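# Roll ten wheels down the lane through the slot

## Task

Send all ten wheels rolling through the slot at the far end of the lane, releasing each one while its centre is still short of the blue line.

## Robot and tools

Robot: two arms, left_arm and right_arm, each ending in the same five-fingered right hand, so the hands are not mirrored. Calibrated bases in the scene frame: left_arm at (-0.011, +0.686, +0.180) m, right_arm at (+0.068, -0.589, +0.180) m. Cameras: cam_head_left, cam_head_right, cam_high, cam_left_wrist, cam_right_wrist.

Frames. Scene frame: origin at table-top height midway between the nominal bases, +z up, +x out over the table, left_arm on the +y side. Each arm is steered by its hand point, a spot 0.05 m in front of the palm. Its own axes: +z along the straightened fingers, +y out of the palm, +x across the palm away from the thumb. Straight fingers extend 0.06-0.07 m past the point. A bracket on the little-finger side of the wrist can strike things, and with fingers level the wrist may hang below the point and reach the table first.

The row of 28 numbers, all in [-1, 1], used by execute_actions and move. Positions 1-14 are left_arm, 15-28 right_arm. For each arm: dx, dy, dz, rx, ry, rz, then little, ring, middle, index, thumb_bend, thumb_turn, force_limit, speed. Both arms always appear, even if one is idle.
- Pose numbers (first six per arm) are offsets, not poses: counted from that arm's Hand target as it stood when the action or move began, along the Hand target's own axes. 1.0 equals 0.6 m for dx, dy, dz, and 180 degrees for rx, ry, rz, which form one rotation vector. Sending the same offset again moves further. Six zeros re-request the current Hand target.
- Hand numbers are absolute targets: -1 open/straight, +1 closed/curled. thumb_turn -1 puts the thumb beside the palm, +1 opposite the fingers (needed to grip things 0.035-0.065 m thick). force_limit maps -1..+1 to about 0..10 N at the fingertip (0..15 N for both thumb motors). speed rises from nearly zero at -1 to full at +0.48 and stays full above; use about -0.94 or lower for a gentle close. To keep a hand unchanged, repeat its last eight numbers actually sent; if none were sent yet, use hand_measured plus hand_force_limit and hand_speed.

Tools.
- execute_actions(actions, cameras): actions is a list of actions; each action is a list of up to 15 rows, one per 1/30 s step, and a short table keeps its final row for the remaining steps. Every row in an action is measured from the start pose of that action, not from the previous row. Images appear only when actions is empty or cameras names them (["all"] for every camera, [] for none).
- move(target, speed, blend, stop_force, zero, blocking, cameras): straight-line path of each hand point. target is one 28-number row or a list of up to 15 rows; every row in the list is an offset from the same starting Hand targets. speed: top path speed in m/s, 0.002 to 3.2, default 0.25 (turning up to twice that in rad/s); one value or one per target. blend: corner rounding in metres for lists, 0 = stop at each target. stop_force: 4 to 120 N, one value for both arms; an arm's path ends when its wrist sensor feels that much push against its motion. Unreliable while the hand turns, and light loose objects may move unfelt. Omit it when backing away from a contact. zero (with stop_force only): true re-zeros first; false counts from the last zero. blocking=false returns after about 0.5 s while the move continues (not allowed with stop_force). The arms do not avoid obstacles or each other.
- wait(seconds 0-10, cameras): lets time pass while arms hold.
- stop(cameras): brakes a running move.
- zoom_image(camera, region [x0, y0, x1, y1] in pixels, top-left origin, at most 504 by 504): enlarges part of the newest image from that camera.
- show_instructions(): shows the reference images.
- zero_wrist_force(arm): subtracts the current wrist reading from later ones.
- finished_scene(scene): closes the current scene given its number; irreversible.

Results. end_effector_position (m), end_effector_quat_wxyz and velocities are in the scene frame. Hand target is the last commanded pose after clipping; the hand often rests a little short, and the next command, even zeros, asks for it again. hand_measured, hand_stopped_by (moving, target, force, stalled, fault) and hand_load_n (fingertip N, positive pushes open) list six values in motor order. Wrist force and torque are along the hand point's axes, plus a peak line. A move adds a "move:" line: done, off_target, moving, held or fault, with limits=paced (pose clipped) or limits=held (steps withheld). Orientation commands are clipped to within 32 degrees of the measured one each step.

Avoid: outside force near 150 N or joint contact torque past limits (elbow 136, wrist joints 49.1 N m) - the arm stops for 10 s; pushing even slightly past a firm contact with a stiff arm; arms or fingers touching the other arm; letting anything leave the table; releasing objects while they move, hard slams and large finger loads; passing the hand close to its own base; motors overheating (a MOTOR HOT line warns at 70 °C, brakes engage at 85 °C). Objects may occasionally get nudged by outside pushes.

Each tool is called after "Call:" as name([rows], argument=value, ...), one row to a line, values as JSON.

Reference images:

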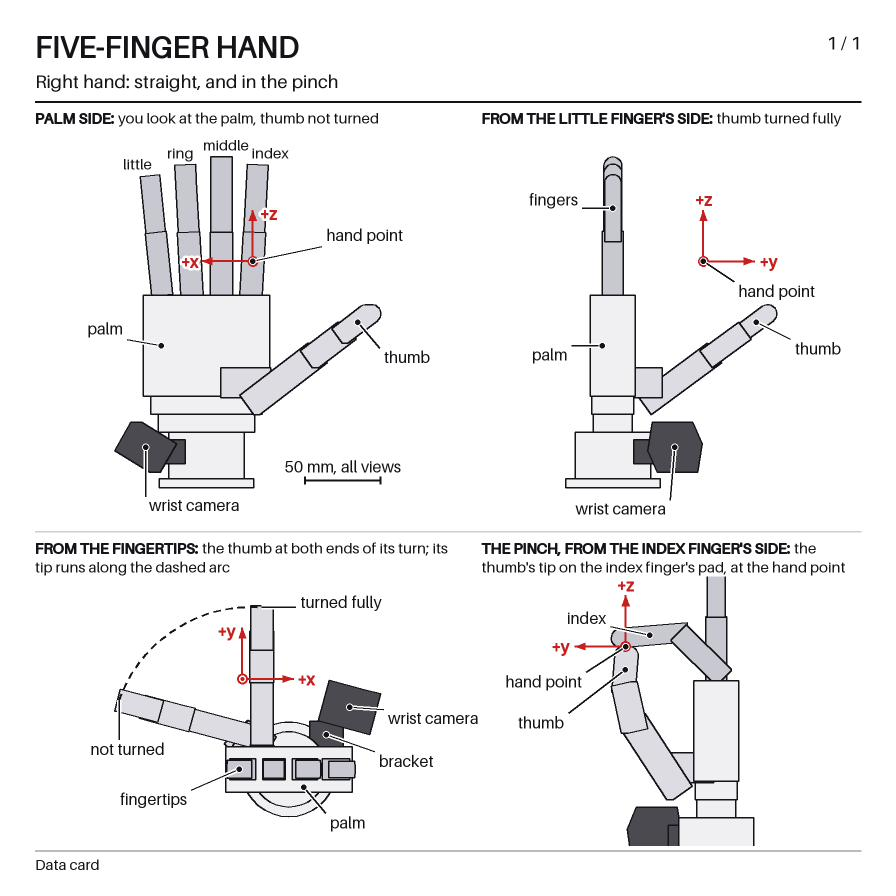

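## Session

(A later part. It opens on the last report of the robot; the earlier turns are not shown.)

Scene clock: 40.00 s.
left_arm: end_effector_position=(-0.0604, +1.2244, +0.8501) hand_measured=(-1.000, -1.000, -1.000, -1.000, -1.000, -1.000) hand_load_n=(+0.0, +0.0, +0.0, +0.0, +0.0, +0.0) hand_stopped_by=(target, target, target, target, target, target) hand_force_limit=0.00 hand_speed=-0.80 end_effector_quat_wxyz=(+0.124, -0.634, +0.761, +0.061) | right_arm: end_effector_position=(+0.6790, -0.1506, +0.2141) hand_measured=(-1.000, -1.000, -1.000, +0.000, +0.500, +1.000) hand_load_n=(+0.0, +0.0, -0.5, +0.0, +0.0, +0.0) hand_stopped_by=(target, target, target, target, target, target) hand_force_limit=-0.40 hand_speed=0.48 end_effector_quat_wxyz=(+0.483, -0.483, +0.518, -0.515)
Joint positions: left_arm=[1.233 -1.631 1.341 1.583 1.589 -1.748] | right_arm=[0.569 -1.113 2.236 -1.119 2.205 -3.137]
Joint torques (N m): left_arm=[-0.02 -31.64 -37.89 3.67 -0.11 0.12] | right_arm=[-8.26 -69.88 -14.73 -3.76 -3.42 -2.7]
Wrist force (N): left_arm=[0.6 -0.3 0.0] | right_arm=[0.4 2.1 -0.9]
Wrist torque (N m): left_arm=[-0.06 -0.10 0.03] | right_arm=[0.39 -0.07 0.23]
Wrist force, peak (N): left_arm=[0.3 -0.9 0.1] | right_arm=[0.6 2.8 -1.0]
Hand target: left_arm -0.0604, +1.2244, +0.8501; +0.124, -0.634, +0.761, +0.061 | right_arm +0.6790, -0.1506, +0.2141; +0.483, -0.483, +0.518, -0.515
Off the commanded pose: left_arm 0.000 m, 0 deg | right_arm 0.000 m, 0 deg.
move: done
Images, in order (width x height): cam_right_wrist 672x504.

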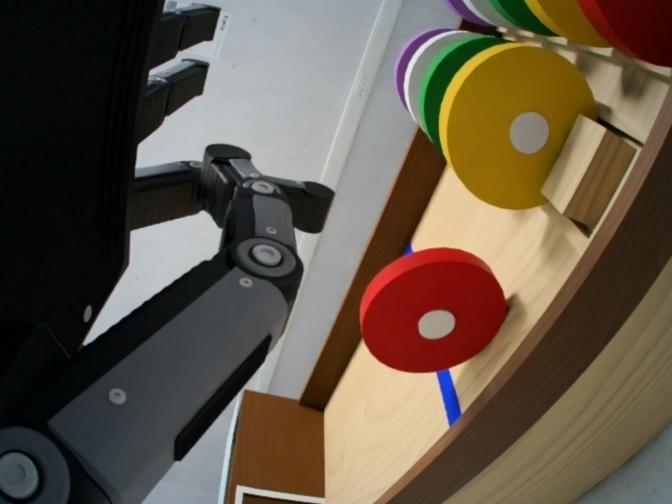

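Call:
move(target=[0,0,0,0,0,0,-1,-1,-1,-1,-1,-1,0,-0.8,0,0.1025,0.003,0,0,0,-1,-1,-1,0,0.5,1,-0.4,0.48], speed=0.25, cameras=["cam_right_wrist"])

Call:
execute_actions([
  [[0,0,0,0,0,0,-1,-1,-1,-1,-1,-1,0,-0.8,-0.00055,0,0,0,0,0,-1,-1,-1,0,0.5,1,-0.4,0.48],[0,0,0,0,0,0,-1,-1,-1,-1,-1,-1,0,-0.8,-0.0022,0,0,0,0,0,-1,-1,-1,0,0.5,1,-0.4,0.48],[0,0,0,0,0,0,-1,-1,-1,-1,-1,-1,0,-0.8,-0.005,0,0,0,0,0,-1,-1,-1,0,0.5,1,-0.4,0.48],[0,0,0,0,0,0,-1,-1,-1,-1,-1,-1,0,-0.8,-0.0089,0,0,0,0,0,-1,-1,-1,0,0.5,1,-0.4,0.48],[0,0,0,0,0,0,-1,-1,-1,-1,-1,-1,0,-0.8,-0.0148,0,0,0,0,0,-1,-1,-1,0,0.5,1,-0.4,0.48],[0,0,0,0,0,0,-1,-1,-1,-1,-1,-1,0,-0.8,-0.02475,0,0,0,0,0,-1,-1,-1,0,0.5,1,-0.4,0.48],[0,0,0,0,0,0,-1,-1,-1,-1,-1,-1,0,-0.8,-0.0387,0,0,0,0,0,-1,-1,-1,0,0.5,1,-0.4,0.48],[0,0,0,0,0,0,-1,-1,-1,-1,-1,-1,0,-0.8,-0.0567,0,0,0,0,0,-1,-1,-1,0,0.5,1,-0.4,0.48],[0,0,0,0,0,0,-1,-1,-1,-1,-1,-1,0,-0.8,-0.0747,0,0,0,0,0,-1,-1,-1,0,0.5,1,-0.4,0.48],[0,0,0,0,0,0,-1,-1,-1,-1,-1,-1,0,-0.8,-0.08865,0,0,0,0,0,-1,-1,-1,0,0.5,1,-0.4,0.48],[0,0,0,0,0,0,-1,-1,-1,-1,-1,-1,0,-0.8,-0.0985,0,0,0,0,0,-1,-1,-1,0,0.5,1,-0.4,0.48],[0,0,0,0,0,0,-1,-1,-1,-1,-1,-1,0,-0.8,-0.1043,0,0,0,0,0,-1,-1,-1,0,0.5,1,-0.4,0.48],[0,0,0,0,0,0,-1,-1,-1,-1,-1,-1,0,-0.8,-0.106,0,0,0,0,0,-1,-1,-1,0,0.5,1,-0.4,0.48],[0,0,0,0,0,0,-1,-1,-1,-1,-1,-1,0,-0.8,-0.106,0,0,0,0,0,-1,-1,-1,0,0.5,1,-0.4,0.48],[0,0,0,0,0,0,-1,-1,-1,-1,-1,-1,0,-0.8,-0.106,0,0,0,0,0,-1,-1,-1,0,0.5,1,-0.4,0.48]],
])

Call:
wait(seconds=0.5, cameras=["cam_head_left", "cam_right_wrist", "cam_high"])

Scene clock: 42.13 s.
left_arm: end_effector_position=(-0.0604, +1.2244, +0.8501) hand_measured=(-1.000, -1.000, -1.000, -1.000, -1.000, -1.000) hand_load_n=(+0.0, +0.0, +0.0, +0.0, +0.0, +0.0) hand_stopped_by=(target, target, target, target, target, target) hand_force_limit=0.00 hand_speed=-0.80 end_effector_quat_wxyz=(+0.124, -0.634, +0.761, +0.061) | right_arm: end_effector_position=(+0.6806, -0.1505, +0.1527) hand_measured=(-1.000, -1.000, -1.000, +0.000, +0.500, +1.000) hand_load_n=(+0.0, +0.0, +0.0, +0.0, +0.0, +0.0) hand_stopped_by=(target, target, target, target, target, target) hand_force_limit=-0.40 hand_speed=0.48 end_effector_quat_wxyz=(+0.483, -0.483, +0.518, -0.515)
Joint positions: left_arm=[1.233 -1.631 1.341 1.583 1.589 -1.748] | right_arm=[0.568 -0.994 2.234 -1.236 2.203 -3.137]
Joint torques (N m): left_arm=[-2.13 -33.35 -37.82 3.48 0.27 -0.01] | right_arm=[-5.88 -56.39 -21.85 -4.95 -3.11 -3.51]
Wrist force (N): left_arm=[0.2 0.0 -0.2] | right_arm=[0.2 2.3 -1.0]
Wrist torque (N m): left_arm=[0.01 -0.02 0.02] | right_arm=[0.41 -0.04 0.39]
Wrist force, peak (N): left_arm=[0.2 -0.6 0.9] | right_arm=[0.3 3.2 -1.3]
Hand target: left_arm -0.0604, +1.2244, +0.8501; +0.124, -0.634, +0.761, +0.061 | right_arm +0.6806, -0.1505, +0.1526; +0.483, -0.483, +0.518, -0.515
Off the commanded pose: left_arm 0.000 m, 0 deg | right_arm 0.000 m, 0 deg.
move: done
Images, in order (width x height): cam_right_wrist 672x504.

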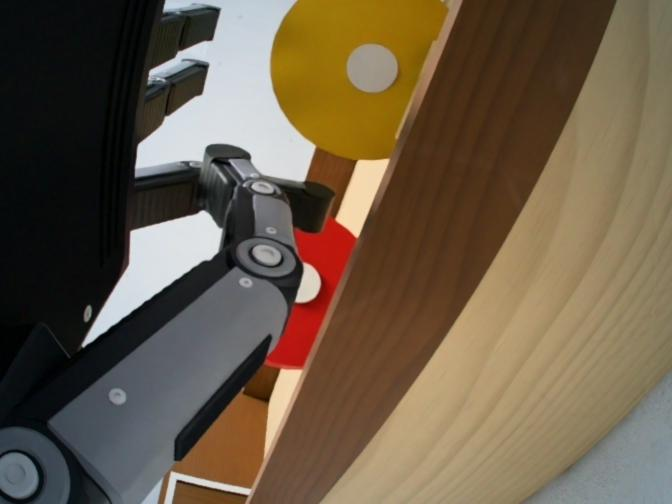

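Scene clock: 43.03 s.
left_arm: end_effector_position=(-0.0604, +1.2244, +0.8501) hand_measured=(-1.000, -1.000, -1.000, -1.000, -1.000, -1.000) hand_load_n=(+0.0, +0.0, +0.0, +0.0, +0.0, +0.0) hand_stopped_by=(target, target, target, target, target, target) hand_force_limit=0.00 hand_speed=-0.80 end_effector_quat_wxyz=(+0.124, -0.634, +0.761, +0.061) | right_arm: end_effector_position=(+0.6844, -0.0873, +0.1529) hand_measured=(-1.000, -1.000, -1.000, +0.000, +0.500, +1.000) hand_load_n=(+0.0, +0.0, +0.0, +0.0, +0.5, +0.0) hand_stopped_by=(target, target, target, target, target, target) hand_force_limit=-0.40 hand_speed=0.48 end_effector_quat_wxyz=(+0.483, -0.483, +0.517, -0.515)
Joint positions: left_arm=[1.233 -1.631 1.341 1.583 1.589 -1.748] | right_arm=[0.658 -0.955 2.129 -1.17 2.293 -3.136]
Joint torques (N m): left_arm=[-1.42 -30.35 -38.48 3.46 -0.12 -0.22] | right_arm=[12.96 -60.16 -24.04 0.3 3.79 1.68]
Wrist force (N): left_arm=[-0.3 -0.5 0.2] | right_arm=[0.3 2.1 -0.9]
Wrist torque (N m): left_arm=[-0.08 0.04 -0.03] | right_arm=[0.38 -0.05 0.26]
Wrist force, peak (N): left_arm=[0.0 -1.1 -0.2] | right_arm=[1.7 2.2 -1.2]
Hand target: left_arm -0.0604, +1.2244, +0.8501; +0.124, -0.634, +0.761, +0.061 | right_arm +0.6848, -0.0871, +0.1528; +0.483, -0.483, +0.518, -0.515
Off the commanded pose: left_arm 0.000 m, 0 deg | right_arm 0.000 m, 0 deg.
Step readings (end_effector_position of left_arm | right_arm):
0: (-0.0604, +1.2244, +0.8501) | (+0.6806, -0.1505, +0.1527)
1: (-0.0604, +1.2244, +0.8501) | (+0.6806, -0.1505, +0.1527)
2: (-0.0604, +1.2244, +0.8501) | (+0.6806, -0.1505, +0.1527)
4: (-0.0604, +1.2244, +0.8501) | (+0.6807, -0.1498, +0.1527)
8: (-0.0604, +1.2244, +0.8501) | (+0.6811, -0.1416, +0.1526)
15: (-0.0604, +1.2244, +0.8501) | (+0.6830, -0.0972, +0.1532)

Scene clock: 43.53 s.
left_arm: end_effector_position=(-0.0604, +1.2244, +0.8501) hand_measured=(-1.000, -1.000, -1.000, -1.000, -1.000, -1.000) hand_load_n=(+0.0, +0.0, +0.0, +0.0, +0.0, +0.0) hand_stopped_by=(target, target, target, target, target, target) hand_force_limit=0.00 hand_speed=-0.80 end_effector_quat_wxyz=(+0.124, -0.634, +0.761, +0.061) | right_arm: end_effector_position=(+0.6844, -0.0872, +0.1529) hand_measured=(-1.000, -1.000, -1.000, +0.000, +0.500, +1.000) hand_load_n=(+0.0, -0.5, +0.0, -0.5, +0.0, +0.0) hand_stopped_by=(target, target, target, target, target, target) hand_force_limit=-0.40 hand_speed=0.48 end_effector_quat_wxyz=(+0.483, -0.483, +0.517, -0.515)
Joint positions: left_arm=[1.233 -1.631 1.341 1.583 1.589 -1.748] | right_arm=[0.658 -0.955 2.129 -1.17 2.294 -3.136]
Joint torques (N m): left_arm=[0.66 -30.95 -37.62 3.24 -0.03 -0.5] | right_arm=[14.56 -58.14 -24.2 0.42 3.38 1.25]
Wrist force (N): left_arm=[0.4 -0.1 0.2] | right_arm=[0.6 1.9 -1.2]
Wrist torque (N m): left_arm=[-0.03 -0.07 0.02] | right_arm=[0.37 -0.09 0.27]
Wrist force, peak (N): left_arm=[0.4 -0.6 0.5] | right_arm=[0.6 2.0 -1.2]
Hand target: left_arm -0.0604, +1.2244, +0.8501; +0.124, -0.634, +0.761, +0.061 | right_arm +0.6848, -0.0871, +0.1528; +0.483, -0.483, +0.518, -0.515
Off the commanded pose: left_arm 0.000 m, 0 deg | right_arm 0.000 m, 0 deg.
wait: 0.50 s; at rest by 0.17 s
Images, in order (width x height): cam_head_left 896x504, cam_high 896x504, cam_right_wrist 672x504.

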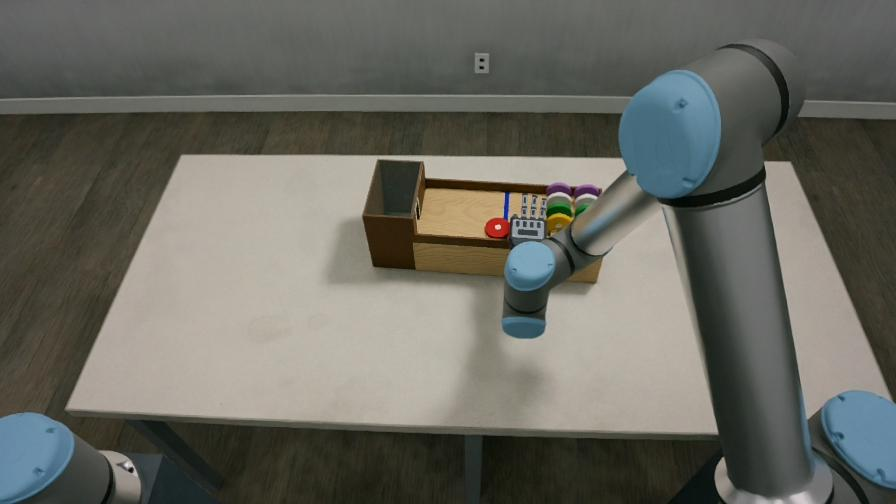

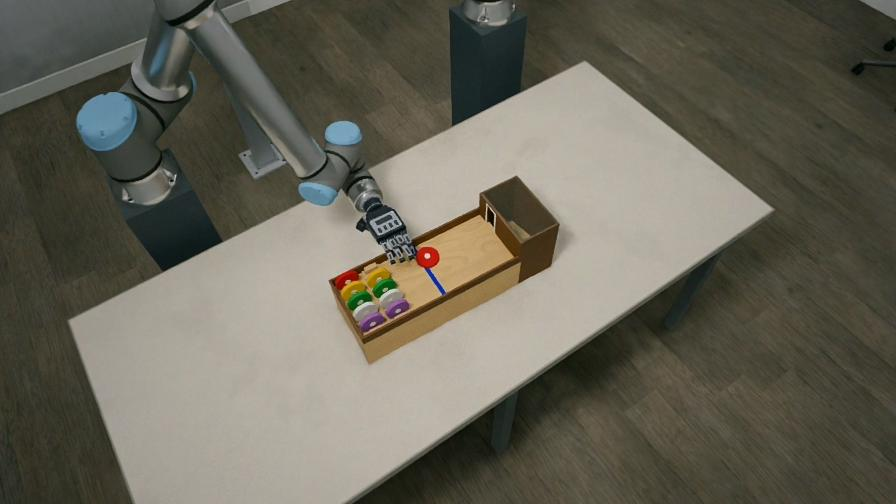

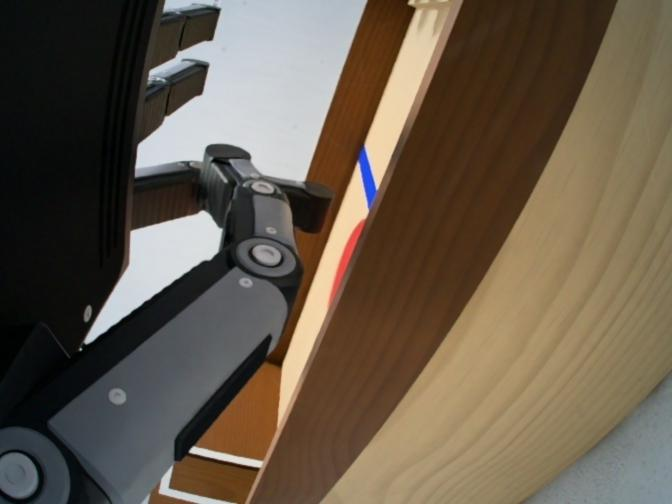

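Call:
move([
  [0,0,0,0,0,0,-1,-1,-1,-1,-1,-1,0,-0.8,0,-0.163,0,0,0,0,-1,-1,-1,0,0.5,1,-0.4,0.48],
  [0,0,0,0,0,0,-1,-1,-1,-1,-1,-1,0,-0.8,-0.0411,-0.0787,0.0127,-0.1778,-0.3486,-0.1133,-1,-1,-0.75,-0.75,-0.5,1,-0.4,0.3],
], speed=[0.3,0.4], blend=[0.02,0], cameras=["cam_right_wrist", "cam_high"])

Scene clock: 49.67 s.
left_arm: end_effector_position=(-0.0604, +1.2244, +0.8501) hand_measured=(-1.000, -1.000, -1.000, -1.000, -1.000, -1.000) hand_load_n=(+0.0, +0.0, +0.0, +0.0, +0.0, +0.0) hand_stopped_by=(target, target, target, target, target, target) hand_force_limit=0.00 hand_speed=-0.80 end_effector_quat_wxyz=(+0.124, -0.634, +0.761, +0.061) | right_arm: end_effector_position=(+0.6941, -0.0631, +0.2000) hand_measured=(-1.000, -1.000, -0.750, -0.750, -0.500, +1.000) hand_load_n=(+0.0, -0.5, +0.0, +0.0, +0.0, +0.5) hand_stopped_by=(target, target, target, target, target, target) hand_force_limit=-0.40 hand_speed=0.30 end_effector_quat_wxyz=(-0.441, +0.863, -0.222, +0.111)
Joint positions: left_arm=[1.233 -1.631 1.341 1.583 1.589 -1.748] | right_arm=[0.293 -1.026 1.79 0.031 0.966 -3.662]
Joint torques (N m): left_arm=[-0.58 -30.8 -36.89 3.3 0.14 -0.22] | right_arm=[-4.35 -67.33 -34.32 3.57 -3.67 -3.04]
Wrist force (N): left_arm=[0.4 -0.2 0.1] | right_arm=[0.3 1.3 -0.2]
Wrist torque (N m): left_arm=[-0.03 -0.06 0.02] | right_arm=[0.19 -0.05 0.35]
Wrist force, peak (N): left_arm=[0.3 -0.8 0.8] | right_arm=[0.2 3.6 -1.1]
Hand target: left_arm -0.0604, +1.2244, +0.8501; +0.124, -0.634, +0.761, +0.061 | right_arm +0.6941, -0.0631, +0.2000; -0.441, +0.863, -0.222, +0.111
Off the commanded pose: left_arm 0.000 m, 0 deg | right_arm 0.000 m, 0 deg.
move: done
Images, in order (width x height): cam_high 896x504, cam_right_wrist 672x504.

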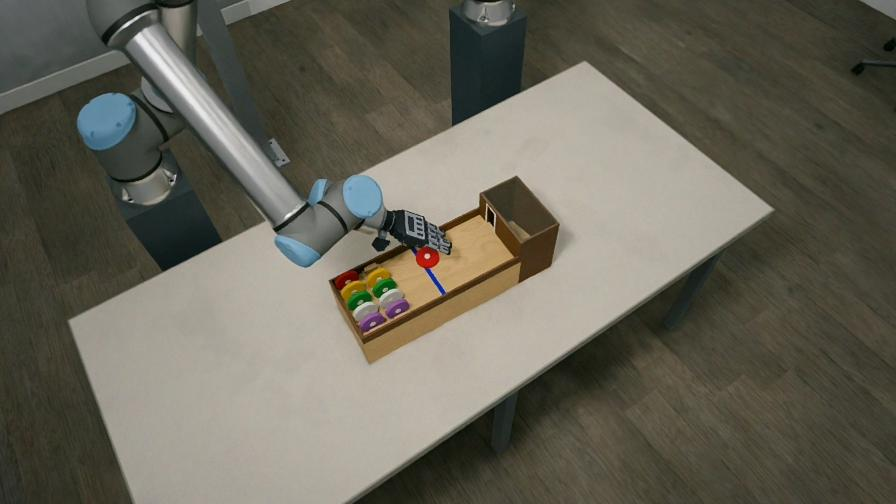

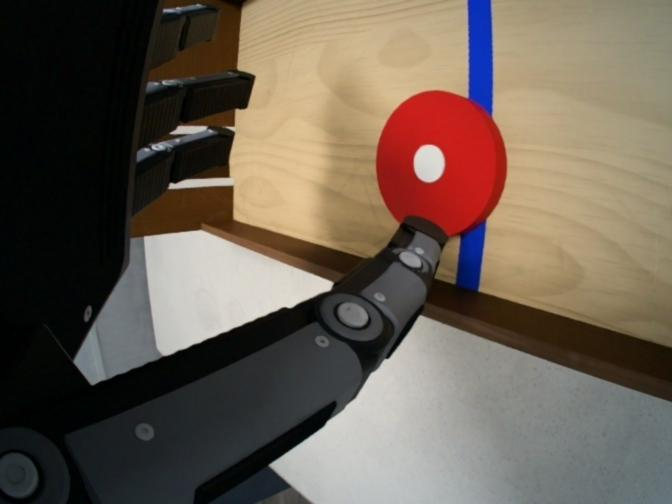

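Call:
move([
  [0,0,0,0,0,0,-1,-1,-1,-1,-1,-1,0,-0.8,0.017,0.0766,0.051,0,0,0,-1,-1,-0.75,-0.75,-0.5,1,-0.4,0.3],
  [0,0,0,0,0,0,-1,-1,-1,-1,-1,-1,0,-0.8,0.017,0.0958,0.0638,0,0,0,-1,-1,-0.75,-0.75,-0.5,1,-0.4,0.3],
], speed=[0.12,0.012], stop_force=4, cameras=["cam_right_wrist"])

Scene clock: 53.00 s.
left_arm: end_effector_position=(-0.0604, +1.2244, +0.8501) hand_measured=(-1.000, -1.000, -1.000, -1.000, -1.000, -1.000) hand_load_n=(+0.0, +0.0, +0.0, +0.0, +0.0, +0.0) hand_stopped_by=(target, target, target, target, target, target) hand_force_limit=0.00 hand_speed=-0.80 end_effector_quat_wxyz=(+0.124, -0.634, +0.761, +0.061) | right_arm: end_effector_position=(+0.7015, -0.0703, +0.1317) hand_measured=(-1.000, -1.000, -0.750, -0.750, -0.500, +1.000) hand_load_n=(+0.0, +0.0, +0.0, +0.0, -0.5, +0.0) hand_stopped_by=(target, target, target, target, target, target) hand_force_limit=-0.40 hand_speed=0.30 end_effector_quat_wxyz=(-0.441, +0.863, -0.222, +0.111)
Joint positions: left_arm=[1.233 -1.631 1.341 1.583 1.589 -1.748] | right_arm=[0.279 -0.939 1.802 -0.062 0.956 -3.674]
Joint torques (N m): left_arm=[-0.93 -30.42 -37.14 3.73 -0.43 0.08] | right_arm=[2.58 -83.67 -27.56 3.47 1.07 -2.48]
Wrist force (N): left_arm=[0.3 -0.2 0.0] | right_arm=[-0.2 -2.5 -5.1]
Wrist torque (N m): left_arm=[-0.04 -0.04 0.02] | right_arm=[0.02 0.05 0.29]
Wrist force, peak (N): left_arm=[0.3 -1.1 0.6] | right_arm=[-0.1 -5.3 -9.0]
Hand target: left_arm -0.0604, +1.2244, +0.8501; +0.124, -0.634, +0.761, +0.061 | right_arm +0.7015, -0.0703, +0.1317; -0.441, +0.863, -0.222, +0.111 (not the last commanded pose)
Off the commanded pose: left_arm 0.000 m, 0 deg | right_arm 0.001 m, 0 deg.
move: contact (right_arm); path passed 1 of 2 targets
Images, in order (width x height): cam_right_wrist 672x504.

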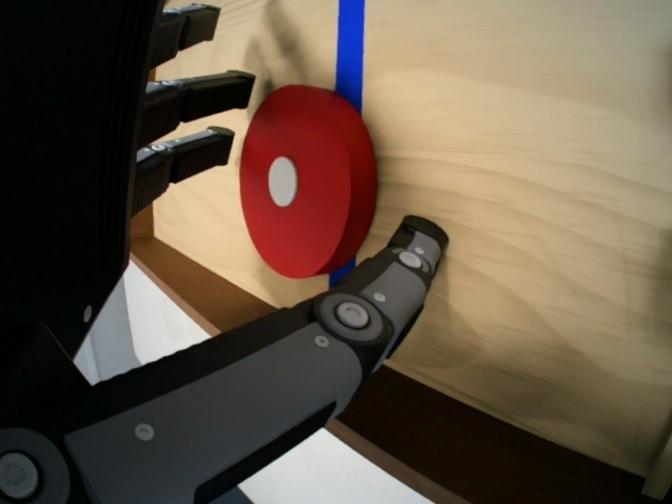

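Call:
move(target=[0,0,0,0,0,0,-1,-1,-1,-1,-1,-1,0,-0.8,0,-0.0013,-0.001,0,0,0,-1,-1,-0.75,-0.75,-0.4,1,-0.4,0], speed=0.05)

Call:
move(target=[0,0,0,0,0,0,-1,-1,-1,-1,-1,-1,0,-0.8,0,0.0047,0.0034,0,0,0,-1,-1,-0.75,-0.75,-0.4,1,-0.4,0], speed=0.008, stop_force=4)

Call:
move(target=[0,0,0,0,0,0,-1,-1,-1,-1,-1,-1,0,-0.8,0,0,0,0,0,0,-1,-1,-0.3,-0.3,-0.25,1,-0.4,-0.9], cameras=["cam_right_wrist"])

Scene clock: 54.07 s.
left_arm: end_effector_position=(-0.0604, +1.2244, +0.8501) hand_measured=(-1.000, -1.000, -1.000, -1.000, -1.000, -1.000) hand_load_n=(+0.0, +0.0, +0.0, +0.0, +0.0, +0.0) hand_stopped_by=(target, target, target, target, target, target) hand_force_limit=0.00 hand_speed=-0.80 end_effector_quat_wxyz=(+0.124, -0.634, +0.761, +0.061) | right_arm: end_effector_position=(+0.7015, -0.0703, +0.1327) hand_measured=(-1.000, -1.000, -0.750, -0.750, -0.400, +1.000) hand_load_n=(+0.0, +0.0, +0.0, +0.0, +0.0, +0.0) hand_stopped_by=(target, target, target, target, target, target) hand_force_limit=-0.40 hand_speed=0.00 end_effector_quat_wxyz=(-0.441, +0.863, -0.222, +0.111)
Joint positions: left_arm=[1.233 -1.631 1.341 1.583 1.589 -1.748] | right_arm=[0.279 -0.94 1.802 -0.06 0.956 -3.674]
Joint torques (N m): left_arm=[-2.25 -30.7 -37.36 3.57 -0.1 -0.28] | right_arm=[-1.88 -87.38 -32 3.54 0.67 -2.67]
Wrist force (N): left_arm=[0.1 -0.2 0.0] | right_arm=[0.5 1.2 -0.2]
Wrist torque (N m): left_arm=[-0.04 -0.01 0.01] | right_arm=[0.17 -0.09 0.36]
Wrist force, peak (N): left_arm=[0.4 -0.7 0.6] | right_arm=[0.1 -2.6 -5.2]
Hand target: left_arm -0.0604, +1.2244, +0.8501; +0.124, -0.634, +0.761, +0.061 | right_arm +0.7015, -0.0703, +0.1327; -0.441, +0.863, -0.222, +0.111
Off the commanded pose: left_arm 0.000 m, 0 deg | right_arm 0.000 m, 0 deg.
move: done

Scene clock: 55.20 s.
left_arm: end_effector_position=(-0.0604, +1.2244, +0.8501) hand_measured=(-1.000, -1.000, -1.000, -1.000, -1.000, -1.000) hand_load_n=(+0.0, +0.5, +0.0, +0.0, +0.0, +0.0) hand_stopped_by=(target, target, target, target, target, target) hand_force_limit=0.00 hand_speed=-0.80 end_effector_quat_wxyz=(+0.124, -0.634, +0.761, +0.061) | right_arm: end_effector_position=(+0.7015, -0.0703, +0.1295) hand_measured=(-1.000, -1.000, -0.750, -0.750, -0.400, +1.000) hand_load_n=(+0.0, +0.0, +0.0, +0.0, -1.0, +0.0) hand_stopped_by=(target, target, target, target, target, target) hand_force_limit=-0.40 hand_speed=0.00 end_effector_quat_wxyz=(-0.441, +0.863, -0.222, +0.111)
Joint positions: left_arm=[1.233 -1.631 1.341 1.583 1.589 -1.748] | right_arm=[0.279 -0.936 1.803 -0.065 0.956 -3.674]
Joint torques (N m): left_arm=[-1.2 -30.16 -36.95 3.55 0.09 -0.36] | right_arm=[-5.08 -80.85 -20.8 1.15 0.07 -2.82]
Wrist force (N): left_arm=[0.5 -0.8 0.0] | right_arm=[-0.1 -2.4 -6.0]
Wrist torque (N m): left_arm=[-0.12 -0.07 0.00] | right_arm=[0.07 0.04 0.31]
Wrist force, peak (N): left_arm=[0.8 -1.0 0.3] | right_arm=[0.1 -2.9 -6.4]
Hand target: left_arm -0.0604, +1.2244, +0.8501; +0.124, -0.634, +0.761, +0.061 | right_arm +0.7015, -0.0703, +0.1296; -0.441, +0.863, -0.222, +0.111
Off the commanded pose: left_arm 0.000 m, 0 deg | right_arm 0.000 m, 0 deg.
move: contact (right_arm)

Scene clock: 56.07 s.
left_arm: end_effector_position=(-0.0604, +1.2244, +0.8501) hand_measured=(-1.000, -1.000, -1.000, -1.000, -1.000, -1.000) hand_load_n=(+0.0, +0.0, +0.0, +0.0, +0.0, +0.0) hand_stopped_by=(target, target, target, target, target, target) hand_force_limit=0.00 hand_speed=-0.80 end_effector_quat_wxyz=(+0.124, -0.634, +0.761, +0.061) | right_arm: end_effector_position=(+0.7015, -0.0703, +0.1296) hand_measured=(-1.000, -1.000, -0.678, -0.584, -0.312, +1.000) hand_load_n=(+0.0, +0.0, +4.0, +5.0, +5.0, -0.5) hand_stopped_by=(target, target, force, force, force, target) hand_force_limit=-0.40 hand_speed=-0.90 end_effector_quat_wxyz=(-0.441, +0.863, -0.222, +0.111)
Joint positions: left_arm=[1.233 -1.631 1.341 1.583 1.589 -1.748] | right_arm=[0.279 -0.936 1.803 -0.065 0.956 -3.674]
Joint torques (N m): left_arm=[-0.72 -28.72 -37.91 3.64 -0.16 -0.32] | right_arm=[-3.14 -84.5 -25.82 2.94 0.04 -2.09]
Wrist force (N): left_arm=[0.4 -0.8 0.2] | right_arm=[0.5 -2.5 -1.8]
Wrist torque (N m): left_arm=[-0.12 -0.06 0.00] | right_arm=[0.50 -0.09 0.31]
Wrist force, peak (N): left_arm=[0.6 -0.6 0.8] | right_arm=[0.3 -2.9 -6.4]
Hand target: left_arm -0.0604, +1.2244, +0.8501; +0.124, -0.634, +0.761, +0.061 | right_arm +0.7015, -0.0703, +0.1296; -0.441, +0.863, -0.222, +0.111
Off the commanded pose: left_arm 0.000 m, 0 deg | right_arm 0.000 m, 0 deg.
move: done
Images, in order (width x height): cam_right_wrist 672x504.

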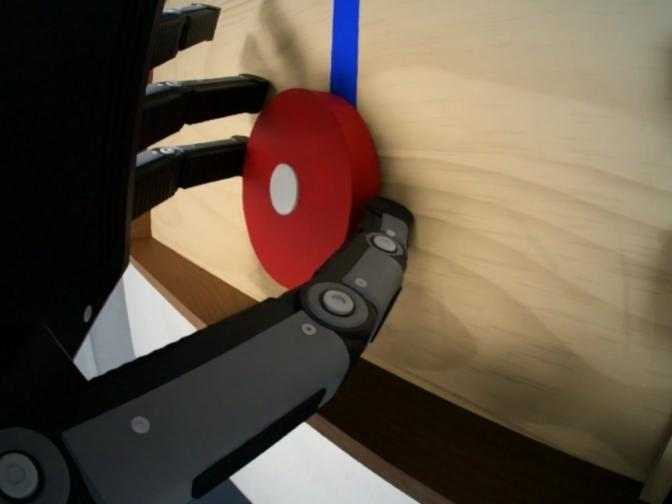

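Call:
move([
  [0,0,0,0,0,0,-1,-1,-1,-1,-1,-1,0,-0.8,0,-0.1348,-0.098,0,0,0,-1,-1,-0.3,-0.3,-0.25,1,-0.4,-0.9],
  [0,0,0,0,0,0,-1,-1,-1,-1,-1,-1,0,-0.8,0.1817,-0.1445,-0.1143,-0.0698,0.2355,-0.4428,-1,-1,-0.3,-0.3,-0.25,1,-0.4,-0.9],
], speed=[0.12,0.3], blend=[0.02,0], cameras=["cam_right_wrist", "cam_high", "cam_head_left"])

Scene clock: 61.47 s.
left_arm: end_effector_position=(-0.0604, +1.2244, +0.8501) hand_measured=(-1.000, -1.000, -1.000, -1.000, -1.000, -1.000) hand_load_n=(+0.0, +0.0, +0.0, +0.0, -0.5, +0.0) hand_stopped_by=(target, target, target, target, target, target) hand_force_limit=0.00 hand_speed=-0.80 end_effector_quat_wxyz=(+0.124, -0.634, +0.761, +0.061) | right_arm: end_effector_position=(+0.7952, -0.1270, +0.2396) hand_measured=(-1.000, -1.000, -0.678, -0.584, -0.312, +1.000) hand_load_n=(+0.0, +0.0, +0.0, +4.5, +5.0, +0.0) hand_stopped_by=(target, target, force, force, force, target) hand_force_limit=-0.40 hand_speed=-0.90 end_effector_quat_wxyz=(-0.080, +0.749, +0.226, +0.618)
Joint positions: left_arm=[1.233 -1.631 1.341 1.583 1.589 -1.748] | right_arm=[0.446 -1.073 2.016 -0.717 1.594 -4.871]
Joint torques (N m): left_arm=[-0.82 -30.34 -38.75 3.58 -0.16 -0.58] | right_arm=[-5.99 -56.39 -19.44 -3.43 -3.35 -2.92]
Wrist force (N): left_arm=[-0.1 -0.5 0.0] | right_arm=[-1.1 0.1 -1.3]
Wrist torque (N m): left_arm=[-0.07 0.01 -0.01] | right_arm=[0.13 0.11 0.28]
Wrist force, peak (N): left_arm=[0.7 -0.7 0.3] | right_arm=[0.3 -2.8 -2.0]
Hand target: left_arm -0.0604, +1.2244, +0.8501; +0.124, -0.634, +0.761, +0.061 | right_arm +0.7952, -0.1270, +0.2396; -0.080, +0.749, +0.226, +0.618
Off the commanded pose: left_arm 0.000 m, 0 deg | right_arm 0.000 m, 0 deg.
move: done
Images, in order (width x height): cam_head_left 896x504, cam_high 896x504, cam_right_wrist 672x504.

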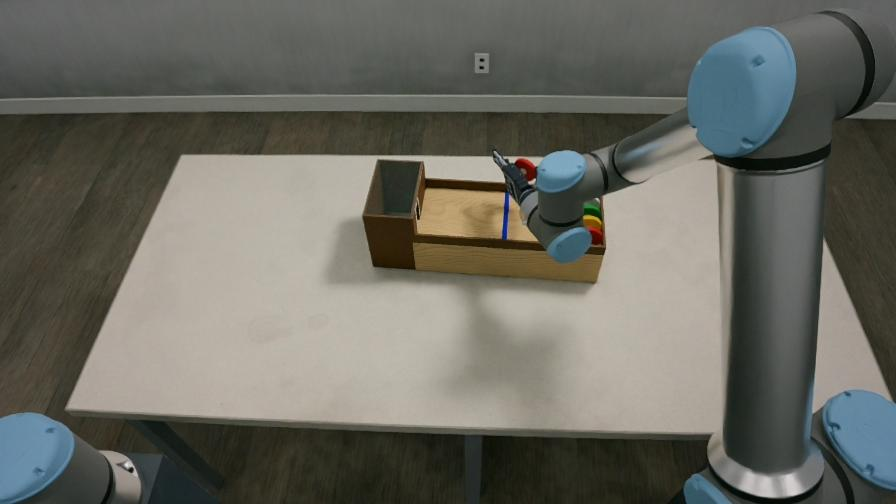

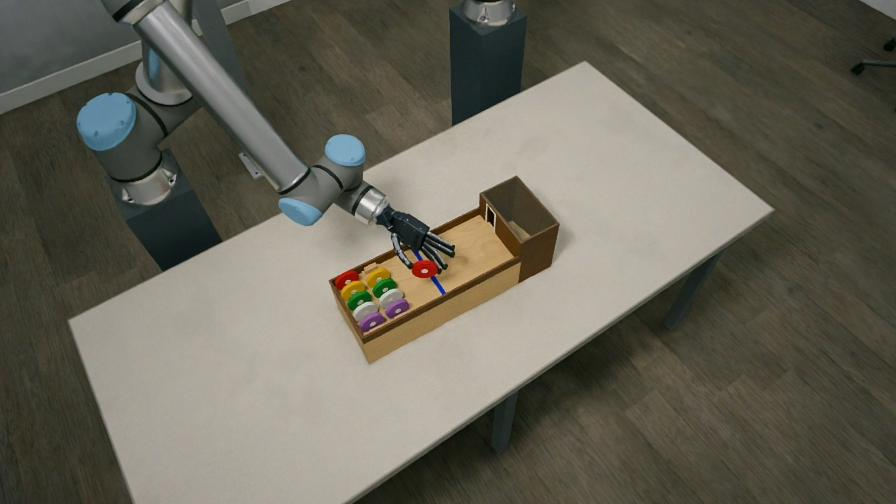

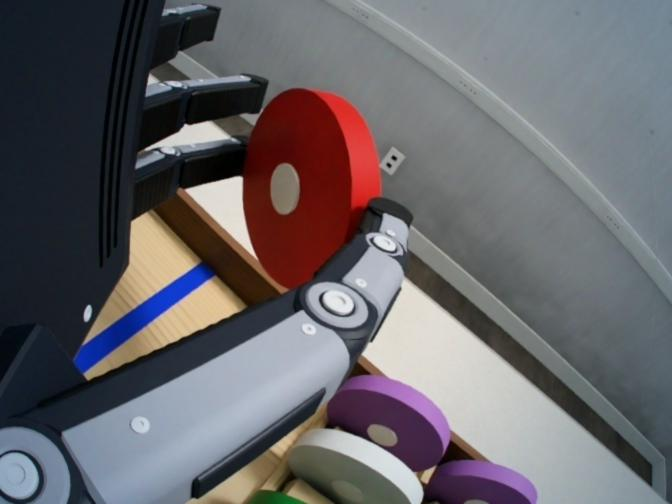

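Call:
move([
  [0,0,0,0,0,0,-1,-1,-1,-1,-1,-1,0,-0.8,-0.1282,-0.0217,0.0297,0,0,0,-1,-1,-0.3,-0.3,-0.25,1,-0.4,-0.9],
  [0,0,0,0,0,0,-1,-1,-1,-1,-1,-1,0,-0.8,-0.1475,-0.0249,0.0342,0,0,0,-1,-1,-0.3,-0.3,-0.25,1,-0.4,-0.9],
], speed=[0.1,0.012], stop_force=4, cameras=["cam_right_wrist"])

Scene clock: 64.60 s.
left_arm: end_effector_position=(-0.0604, +1.2244, +0.8501) hand_measured=(-1.000, -1.000, -1.000, -1.000, -1.000, -1.000) hand_load_n=(+0.0, +0.0, +0.0, -0.5, +0.0, -0.5) hand_stopped_by=(target, target, target, target, target, target) hand_force_limit=0.00 hand_speed=-0.80 end_effector_quat_wxyz=(+0.124, -0.634, +0.761, +0.061) | right_arm: end_effector_position=(+0.7950, -0.1268, +0.1475) hand_measured=(-1.000, -1.000, -0.678, -0.584, -0.312, +1.000) hand_load_n=(+0.0, +0.0, +0.0, +0.0, +0.0, +0.0) hand_stopped_by=(target, target, force, force, force, target) hand_force_limit=-0.40 hand_speed=-0.90 end_effector_quat_wxyz=(-0.080, +0.749, +0.226, +0.618)
Joint positions: left_arm=[1.233 -1.631 1.341 1.583 1.589 -1.748] | right_arm=[0.447 -0.931 2.024 -0.868 1.594 -4.871]
Joint torques (N m): left_arm=[-1.65 -31.84 -38.46 3.45 -0.18 -0.12] | right_arm=[13.62 -59.9 -25.91 -4.55 1.97 -1.62]
Wrist force (N): left_arm=[0.4 -0.5 0.0] | right_arm=[-0.9 0.1 -1.4]
Wrist torque (N m): left_arm=[-0.07 -0.05 0.02] | right_arm=[0.10 0.13 0.25]
Wrist force, peak (N): left_arm=[0.2 -1.1 0.5] | right_arm=[2.2 0.8 -3.3]
Hand target: left_arm -0.0604, +1.2244, +0.8501; +0.124, -0.634, +0.761, +0.061 | right_arm +0.7950, -0.1268, +0.1475; -0.080, +0.749, +0.226, +0.618
Off the commanded pose: left_arm 0.000 m, 0 deg | right_arm 0.000 m, 0 deg.
move: done
Images, in order (width x height): cam_right_wrist 672x504.

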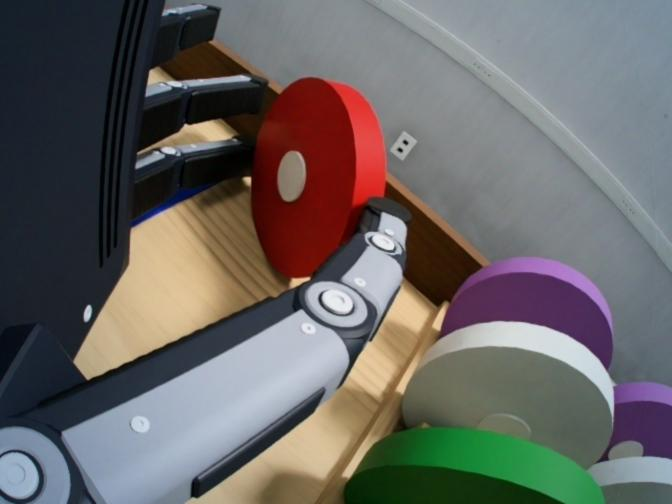

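Call:
move(target=[0,0,0,0,0,0,-1,-1,-1,-1,-1,-1,0,-0.8,0,0,0,0,0,0,-1,-1,-0.75,-0.65,-0.48,1,-0.4,-0.75], cameras=["cam_right_wrist"])

Call:
move([
  [0,0,0,0,0,0,-1,-1,-1,-1,-1,-1,0,-0.8,0.024,-0.0432,-0.0397,0,0,0,-1,-1,-0.75,-0.65,-0.48,1,-0.4,-0.75],
  [0,0,0,0,0,0,-1,-1,-1,-1,-1,-1,0,-0.8,0.1963,-0.0307,-0.0843,0,0,0,-1,-1,-0.75,-0.65,-0.48,1,-0.4,-0.75],
], speed=[0.06,0.25], blend=[0.005,0], cameras=["cam_high"])

Scene clock: 65.63 s.
left_arm: end_effector_position=(-0.0604, +1.2244, +0.8501) hand_measured=(-1.000, -1.000, -1.000, -1.000, -1.000, -1.000) hand_load_n=(+0.0, +0.0, +0.0, +0.0, +0.0, +0.0) hand_stopped_by=(target, target, target, target, target, target) hand_force_limit=0.00 hand_speed=-0.80 end_effector_quat_wxyz=(+0.124, -0.634, +0.761, +0.061) | right_arm: end_effector_position=(+0.7950, -0.1268, +0.1475) hand_measured=(-1.000, -1.000, -0.750, -0.650, -0.480, +1.000) hand_load_n=(+0.0, +0.0, +0.0, +0.0, +0.0, +0.5) hand_stopped_by=(target, target, target, target, target, target) hand_force_limit=-0.40 hand_speed=-0.75 end_effector_quat_wxyz=(-0.080, +0.749, +0.226, +0.618)
Joint positions: left_arm=[1.233 -1.631 1.341 1.583 1.589 -1.748] | right_arm=[0.447 -0.931 2.024 -0.868 1.594 -4.871]
Joint torques (N m): left_arm=[-2.23 -30.34 -38.54 3.73 0.17 -0.56] | right_arm=[12.34 -62.34 -26.63 -3.66 1.17 -1.37]
Wrist force (N): left_arm=[-0.1 0.0 0.0] | right_arm=[-0.8 0.0 -1.6]
Wrist torque (N m): left_arm=[-0.01 0.01 0.00] | right_arm=[0.13 0.11 0.26]
Wrist force, peak (N): left_arm=[0.6 -1.0 0.3] | right_arm=[-1.1 0.1 -1.8]
Hand target: left_arm -0.0604, +1.2244, +0.8501; +0.124, -0.634, +0.761, +0.061 | right_arm +0.7950, -0.1268, +0.1475; -0.080, +0.749, +0.226, +0.618
Off the commanded pose: left_arm 0.000 m, 0 deg | right_arm 0.000 m, 0 deg.
move: done
Images, in order (width x height): cam_right_wrist 672x504.

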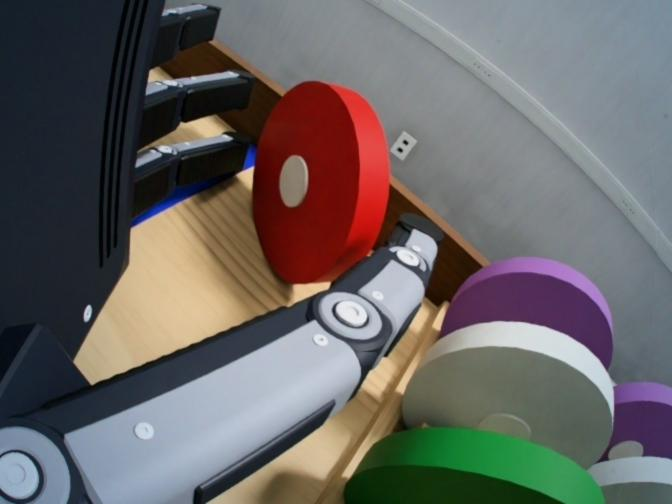

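Scene clock: 67.30 s.
left_arm: end_effector_position=(-0.0604, +1.2244, +0.8501) hand_measured=(-1.000, -1.000, -1.000, -1.000, -1.000, -1.000) hand_load_n=(+0.0, +0.0, +0.5, +0.0, +0.0, +0.0) hand_stopped_by=(target, target, target, target, target, target) hand_force_limit=0.00 hand_speed=-0.80 end_effector_quat_wxyz=(+0.124, -0.634, +0.761, +0.061) | right_arm: end_effector_position=(+0.7579, -0.1025, +0.2691) hand_measured=(-1.000, -1.000, -0.750, -0.650, -0.480, +1.000) hand_load_n=(+0.0, +0.0, +0.0, +0.0, -0.5, +0.0) hand_stopped_by=(target, target, target, target, target, target) hand_force_limit=-0.40 hand_speed=-0.75 end_effector_quat_wxyz=(-0.080, +0.749, +0.226, +0.618)
Joint positions: left_arm=[1.233 -1.631 1.341 1.583 1.589 -1.748] | right_arm=[0.512 -1.127 2.028 -0.674 1.657 -4.856]
Joint torques (N m): left_arm=[-2.68 -30.38 -39.73 3.84 -0.05 -0.46] | right_arm=[15.95 -75.6 -33.32 2.27 3.69 1.75]
Wrist force (N): left_arm=[0.2 -0.2 0.2] | right_arm=[-0.9 0.3 -1.3]
Wrist torque (N m): left_arm=[-0.04 -0.02 0.01] | right_arm=[0.15 0.11 -0.04]
Wrist force, peak (N): left_arm=[0.4 -0.8 0.4] | right_arm=[-2.2 -0.1 -1.2]
Hand target: left_arm -0.0604, +1.2244, +0.8501; +0.124, -0.634, +0.761, +0.061 | right_arm +0.7579, -0.1025, +0.2692; -0.080, +0.749, +0.226, +0.618
Off the commanded pose: left_arm 0.000 m, 0 deg | right_arm 0.000 m, 0 deg.
move: done
Images, in order (width x height): cam_high 896x504.

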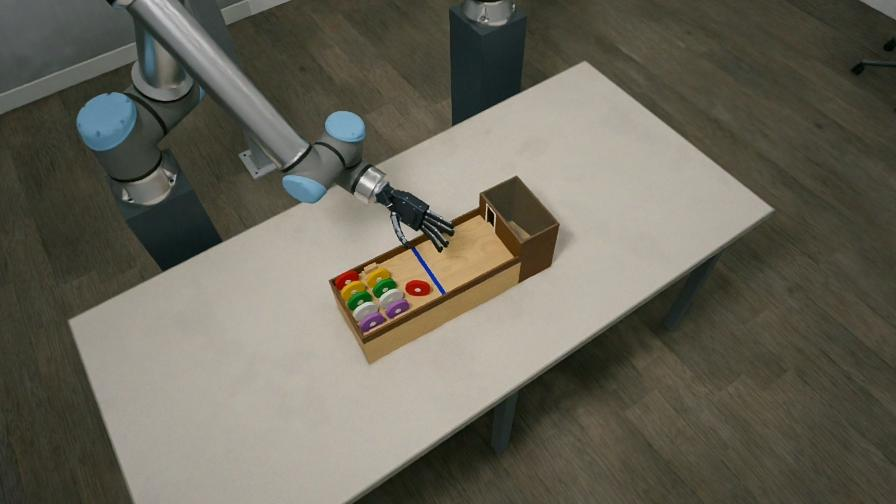

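Call:
zoom_image(camera="cam_high", region=[320, 220, 480, 340])

Scaled by 3.150.

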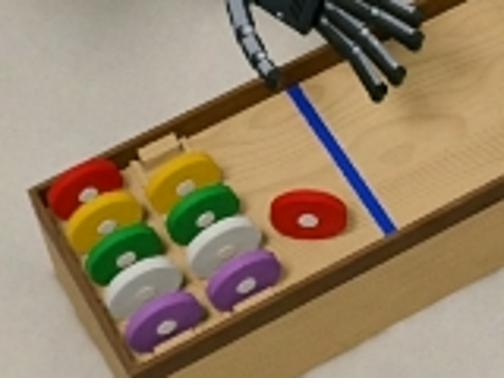

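Call:
move([
  [0,0,0,0,0,0,-1,-1,-1,-1,-1,-1,0,-0.8,-0.0013,0.0587,0.0368,-0.2071,0.2748,0.5395,-1,-1,-0.75,-0.65,-0.48,1,-0.4,-0.75],
  [0,0,0,0,0,0,-1,-1,-1,-1,-1,-1,0,-0.8,-0.0798,0.0455,0.055,-0.2071,0.2748,0.5395,-1,-1,-0.08,-0.08,-0.17,1,-0.4,0.3],
], speed=[0.6,0.2], blend=[0.01,0], cameras=["cam_right_wrist", "cam_high"])

Scene clock: 71.33 s.
left_arm: end_effector_position=(-0.0604, +1.2244, +0.8501) hand_measured=(-1.000, -1.000, -1.000, -1.000, -1.000, -1.000) hand_load_n=(+0.0, +0.0, +0.0, +0.0, +0.0, +0.0) hand_stopped_by=(target, target, target, target, target, target) hand_force_limit=0.00 hand_speed=-0.80 end_effector_quat_wxyz=(+0.124, -0.634, +0.761, +0.061) | right_arm: end_effector_position=(+0.7927, -0.1250, +0.2201) hand_measured=(-1.000, -1.000, -0.080, -0.080, -0.170, +1.000) hand_load_n=(+0.0, +0.0, +0.0, +0.0, +0.5, +0.0) hand_stopped_by=(target, target, target, target, target, target) hand_force_limit=-0.40 hand_speed=0.30 end_effector_quat_wxyz=(+0.360, -0.360, +0.610, -0.607)
Joint positions: left_arm=[1.233 -1.631 1.341 1.583 1.589 -1.748] | right_arm=[0.635 -0.928 1.834 -0.898 2.707 -3.132]
Joint torques (N m): left_arm=[-1.08 -31.21 -39.03 3.67 -0.29 -0.6] | right_arm=[-7.31 -66.3 -32.32 0.75 -3.24 1.73]
Wrist force (N): left_arm=[0.1 0.0 0.2] | right_arm=[0.4 1.9 -1.2]
Wrist torque (N m): left_arm=[-0.01 -0.02 0.01] | right_arm=[0.37 -0.05 0.05]
Wrist force, peak (N): left_arm=[-0.4 -0.9 0.0] | right_arm=[0.5 3.1 -1.0]
Hand target: left_arm -0.0604, +1.2244, +0.8501; +0.124, -0.634, +0.761, +0.061 | right_arm +0.7927, -0.1250, +0.2201; +0.360, -0.360, +0.610, -0.607
Off the commanded pose: left_arm 0.000 m, 0 deg | right_arm 0.000 m, 0 deg.
move: done
Images, in order (width x height): cam_high 896x504, cam_right_wrist 672x504.

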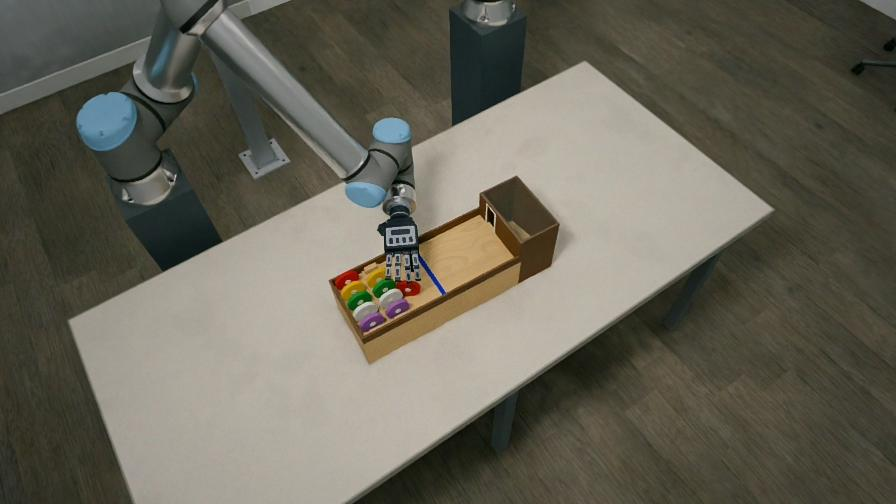

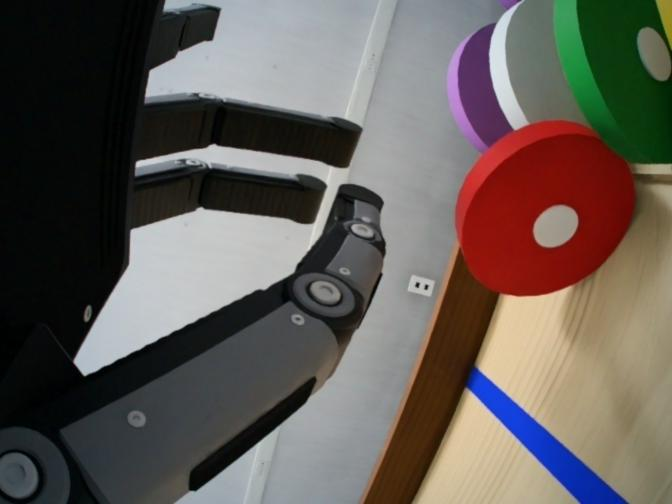

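Call:
move(target=[0,0,0,0,0,0,-1,-1,-1,-1,-1,-1,0,-0.8,0.024,0.03,-0.008,0,0,0,-1,-1,-0.08,-0.08,-0.17,1,-0.4,0.3], speed=0.15, cameras=["cam_right_wrist"])

Scene clock: 73.03 s.
left_arm: end_effector_position=(-0.0604, +1.2244, +0.8501) hand_measured=(-1.000, -1.000, -1.000, -1.000, -1.000, -1.000) hand_load_n=(+0.0, +0.0, +0.0, +0.0, +0.0, +0.0) hand_stopped_by=(target, target, target, target, target, target) hand_force_limit=0.00 hand_speed=-0.80 end_effector_quat_wxyz=(+0.124, -0.634, +0.761, +0.061) | right_arm: end_effector_position=(+0.7815, -0.1352, +0.2021) hand_measured=(-1.000, -1.000, -0.080, -0.080, -0.170, +1.000) hand_load_n=(+0.0, +0.0, +0.0, +0.0, +0.0, +0.0) hand_stopped_by=(target, target, target, target, target, target) hand_force_limit=-0.40 hand_speed=0.30 end_effector_quat_wxyz=(+0.360, -0.360, +0.610, -0.607)
Joint positions: left_arm=[1.233 -1.631 1.341 1.583 1.589 -1.748] | right_arm=[0.632 -0.919 1.868 -0.941 2.705 -3.132]
Joint torques (N m): left_arm=[-0.97 -31.3 -38.45 3.49 -0.25 -0.23] | right_arm=[-8.09 -71.06 -19.35 -3.81 -3.45 -2.33]
Wrist force (N): left_arm=[0.2 -0.5 0.3] | right_arm=[0.8 1.7 -1.1]
Wrist torque (N m): left_arm=[-0.10 -0.03 0.00] | right_arm=[0.34 -0.11 0.31]
Wrist force, peak (N): left_arm=[0.3 -0.9 0.4] | right_arm=[0.5 2.1 -1.3]
Hand target: left_arm -0.0604, +1.2244, +0.8501; +0.124, -0.634, +0.761, +0.061 | right_arm +0.7815, -0.1352, +0.2021; +0.360, -0.360, +0.610, -0.607
Off the commanded pose: left_arm 0.000 m, 0 deg | right_arm 0.000 m, 0 deg.
move: done
Images, in order (width x height): cam_right_wrist 672x504.

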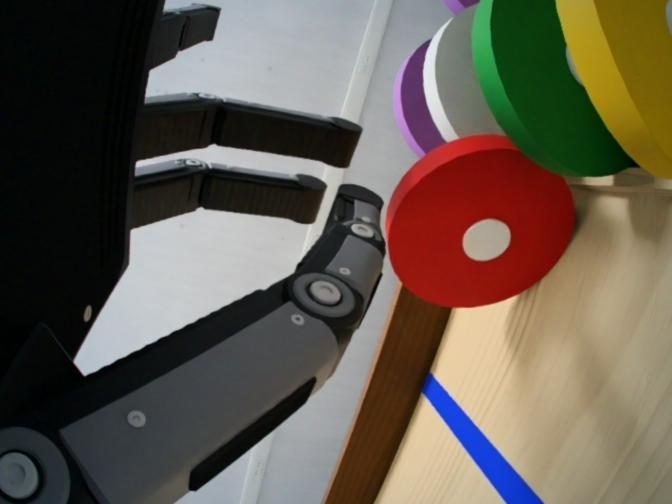

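Call:
move([
  [0,0,0,0,0,0,-1,-1,-1,-1,-1,-1,0,-0.8,0,0.03,0.001,0,0,0,-1,-1,-0.08,-0.08,-0.17,1,-0.4,0.3],
  [0,0,0,0,0,0,-1,-1,-1,-1,-1,-1,0,-0.8,0,0.0765,0.001,0,0,0,-1,-1,-0.08,-0.08,-0.17,1,-0.4,0.3],
], speed=[0.1,0.03], stop_force=5, cameras=["cam_right_wrist"])

Call:
move(target=[0,0,0,0,0,0,-1,-1,-1,-1,-1,-1,0,-0.8,0,0,0,0,0,0,-1,-1,-0.01,-0.01,-0.11,1,-0.4,-0.8], cameras=["cam_right_wrist"])

Scene clock: 75.60 s.
left_arm: end_effector_position=(-0.0604, +1.2244, +0.8501) hand_measured=(-1.000, -1.000, -1.000, -1.000, -1.000, -1.000) hand_load_n=(+0.0, +0.0, +0.0, +0.0, +0.0, +0.0) hand_stopped_by=(target, target, target, target, target, target) hand_force_limit=0.00 hand_speed=-0.80 end_effector_quat_wxyz=(+0.124, -0.634, +0.761, +0.061) | right_arm: end_effector_position=(+0.7819, -0.1354, +0.1562) hand_measured=(-1.000, -1.000, -0.080, -0.080, -0.170, +1.000) hand_load_n=(+0.0, +0.0, +0.0, -0.5, +0.0, +0.0) hand_stopped_by=(target, target, target, target, target, target) hand_force_limit=-0.40 hand_speed=0.30 end_effector_quat_wxyz=(+0.360, -0.360, +0.610, -0.607)
Joint positions: left_arm=[1.233 -1.631 1.341 1.583 1.589 -1.748] | right_arm=[0.632 -0.854 1.868 -1.006 2.704 -3.132]
Joint torques (N m): left_arm=[-1.27 -29.58 -37.75 3.48 0.01 -0.65] | right_arm=[14 -66.59 -29.04 -3.62 1.92 -2.92]
Wrist force (N): left_arm=[0.2 -0.6 0.0] | right_arm=[0.2 1.5 -1.3]
Wrist torque (N m): left_arm=[-0.09 -0.03 0.00] | right_arm=[0.32 -0.01 0.31]
Wrist force, peak (N): left_arm=[0.4 -0.9 -0.2] | right_arm=[0.4 2.3 -1.3]
Hand target: left_arm -0.0604, +1.2244, +0.8501; +0.124, -0.634, +0.761, +0.061 | right_arm +0.7819, -0.1354, +0.1562; +0.360, -0.360, +0.610, -0.607
Off the commanded pose: left_arm 0.000 m, 0 deg | right_arm 0.000 m, 0 deg.
move: done
Images, in order (width x height): cam_right_wrist 672x504.

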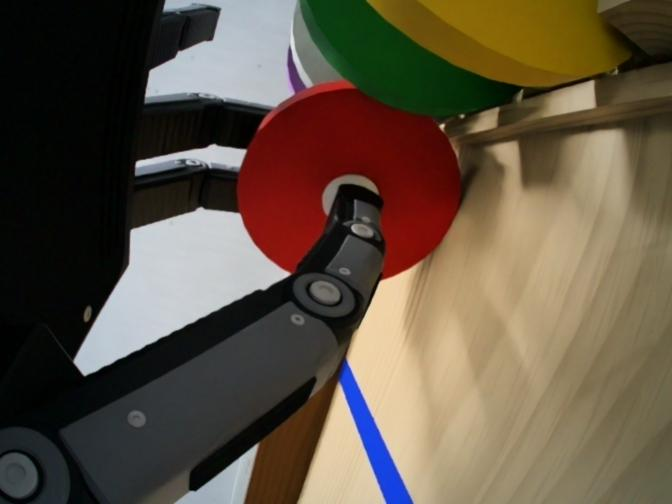

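Scene clock: 76.10 s.
left_arm: end_effector_position=(-0.0604, +1.2244, +0.8501) hand_measured=(-1.000, -1.000, -1.000, -1.000, -1.000, -1.000) hand_load_n=(+0.0, +0.0, +0.0, +0.0, +0.0, +0.0) hand_stopped_by=(target, target, target, target, target, target) hand_force_limit=0.00 hand_speed=-0.80 end_effector_quat_wxyz=(+0.124, -0.634, +0.761, +0.061) | right_arm: end_effector_position=(+0.7819, -0.1354, +0.1562) hand_measured=(-1.000, -1.000, -0.010, -0.010, -0.110, +1.000) hand_load_n=(+0.0, +0.0, +0.0, +0.0, +0.0, +0.0) hand_stopped_by=(target, target, target, target, target, target) hand_force_limit=-0.40 hand_speed=-0.80 end_effector_quat_wxyz=(+0.360, -0.360, +0.610, -0.607)
Joint positions: left_arm=[1.233 -1.631 1.341 1.583 1.589 -1.748] | right_arm=[0.632 -0.854 1.868 -1.006 2.704 -3.132]
Joint torques (N m): left_arm=[-0.95 -30.62 -38.78 3.56 -0.17 -0.8] | right_arm=[12.42 -67.07 -29.29 -3.85 2.43 -2.29]
Wrist force (N): left_arm=[0.0 -0.6 0.2] | right_arm=[0.4 1.5 -1.1]
Wrist torque (N m): left_arm=[-0.10 -0.01 -0.01] | right_arm=[0.31 -0.06 0.32]
Wrist force, peak (N): left_arm=[0.3 -0.7 0.4] | right_arm=[0.6 1.9 -1.5]
Hand target: left_arm -0.0604, +1.2244, +0.8501; +0.124, -0.634, +0.761, +0.061 | right_arm +0.7819, -0.1354, +0.1562; +0.360, -0.360, +0.610, -0.607
Off the commanded pose: left_arm 0.000 m, 0 deg | right_arm 0.000 m, 0 deg.
move: done
Images, in order (width x height): cam_right_wrist 672x504.

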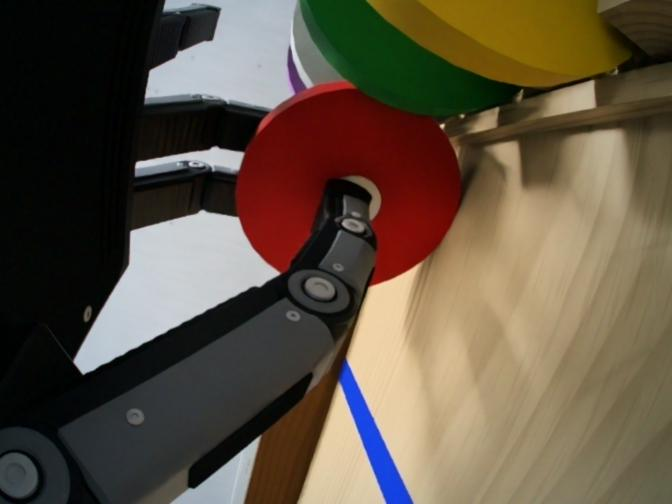

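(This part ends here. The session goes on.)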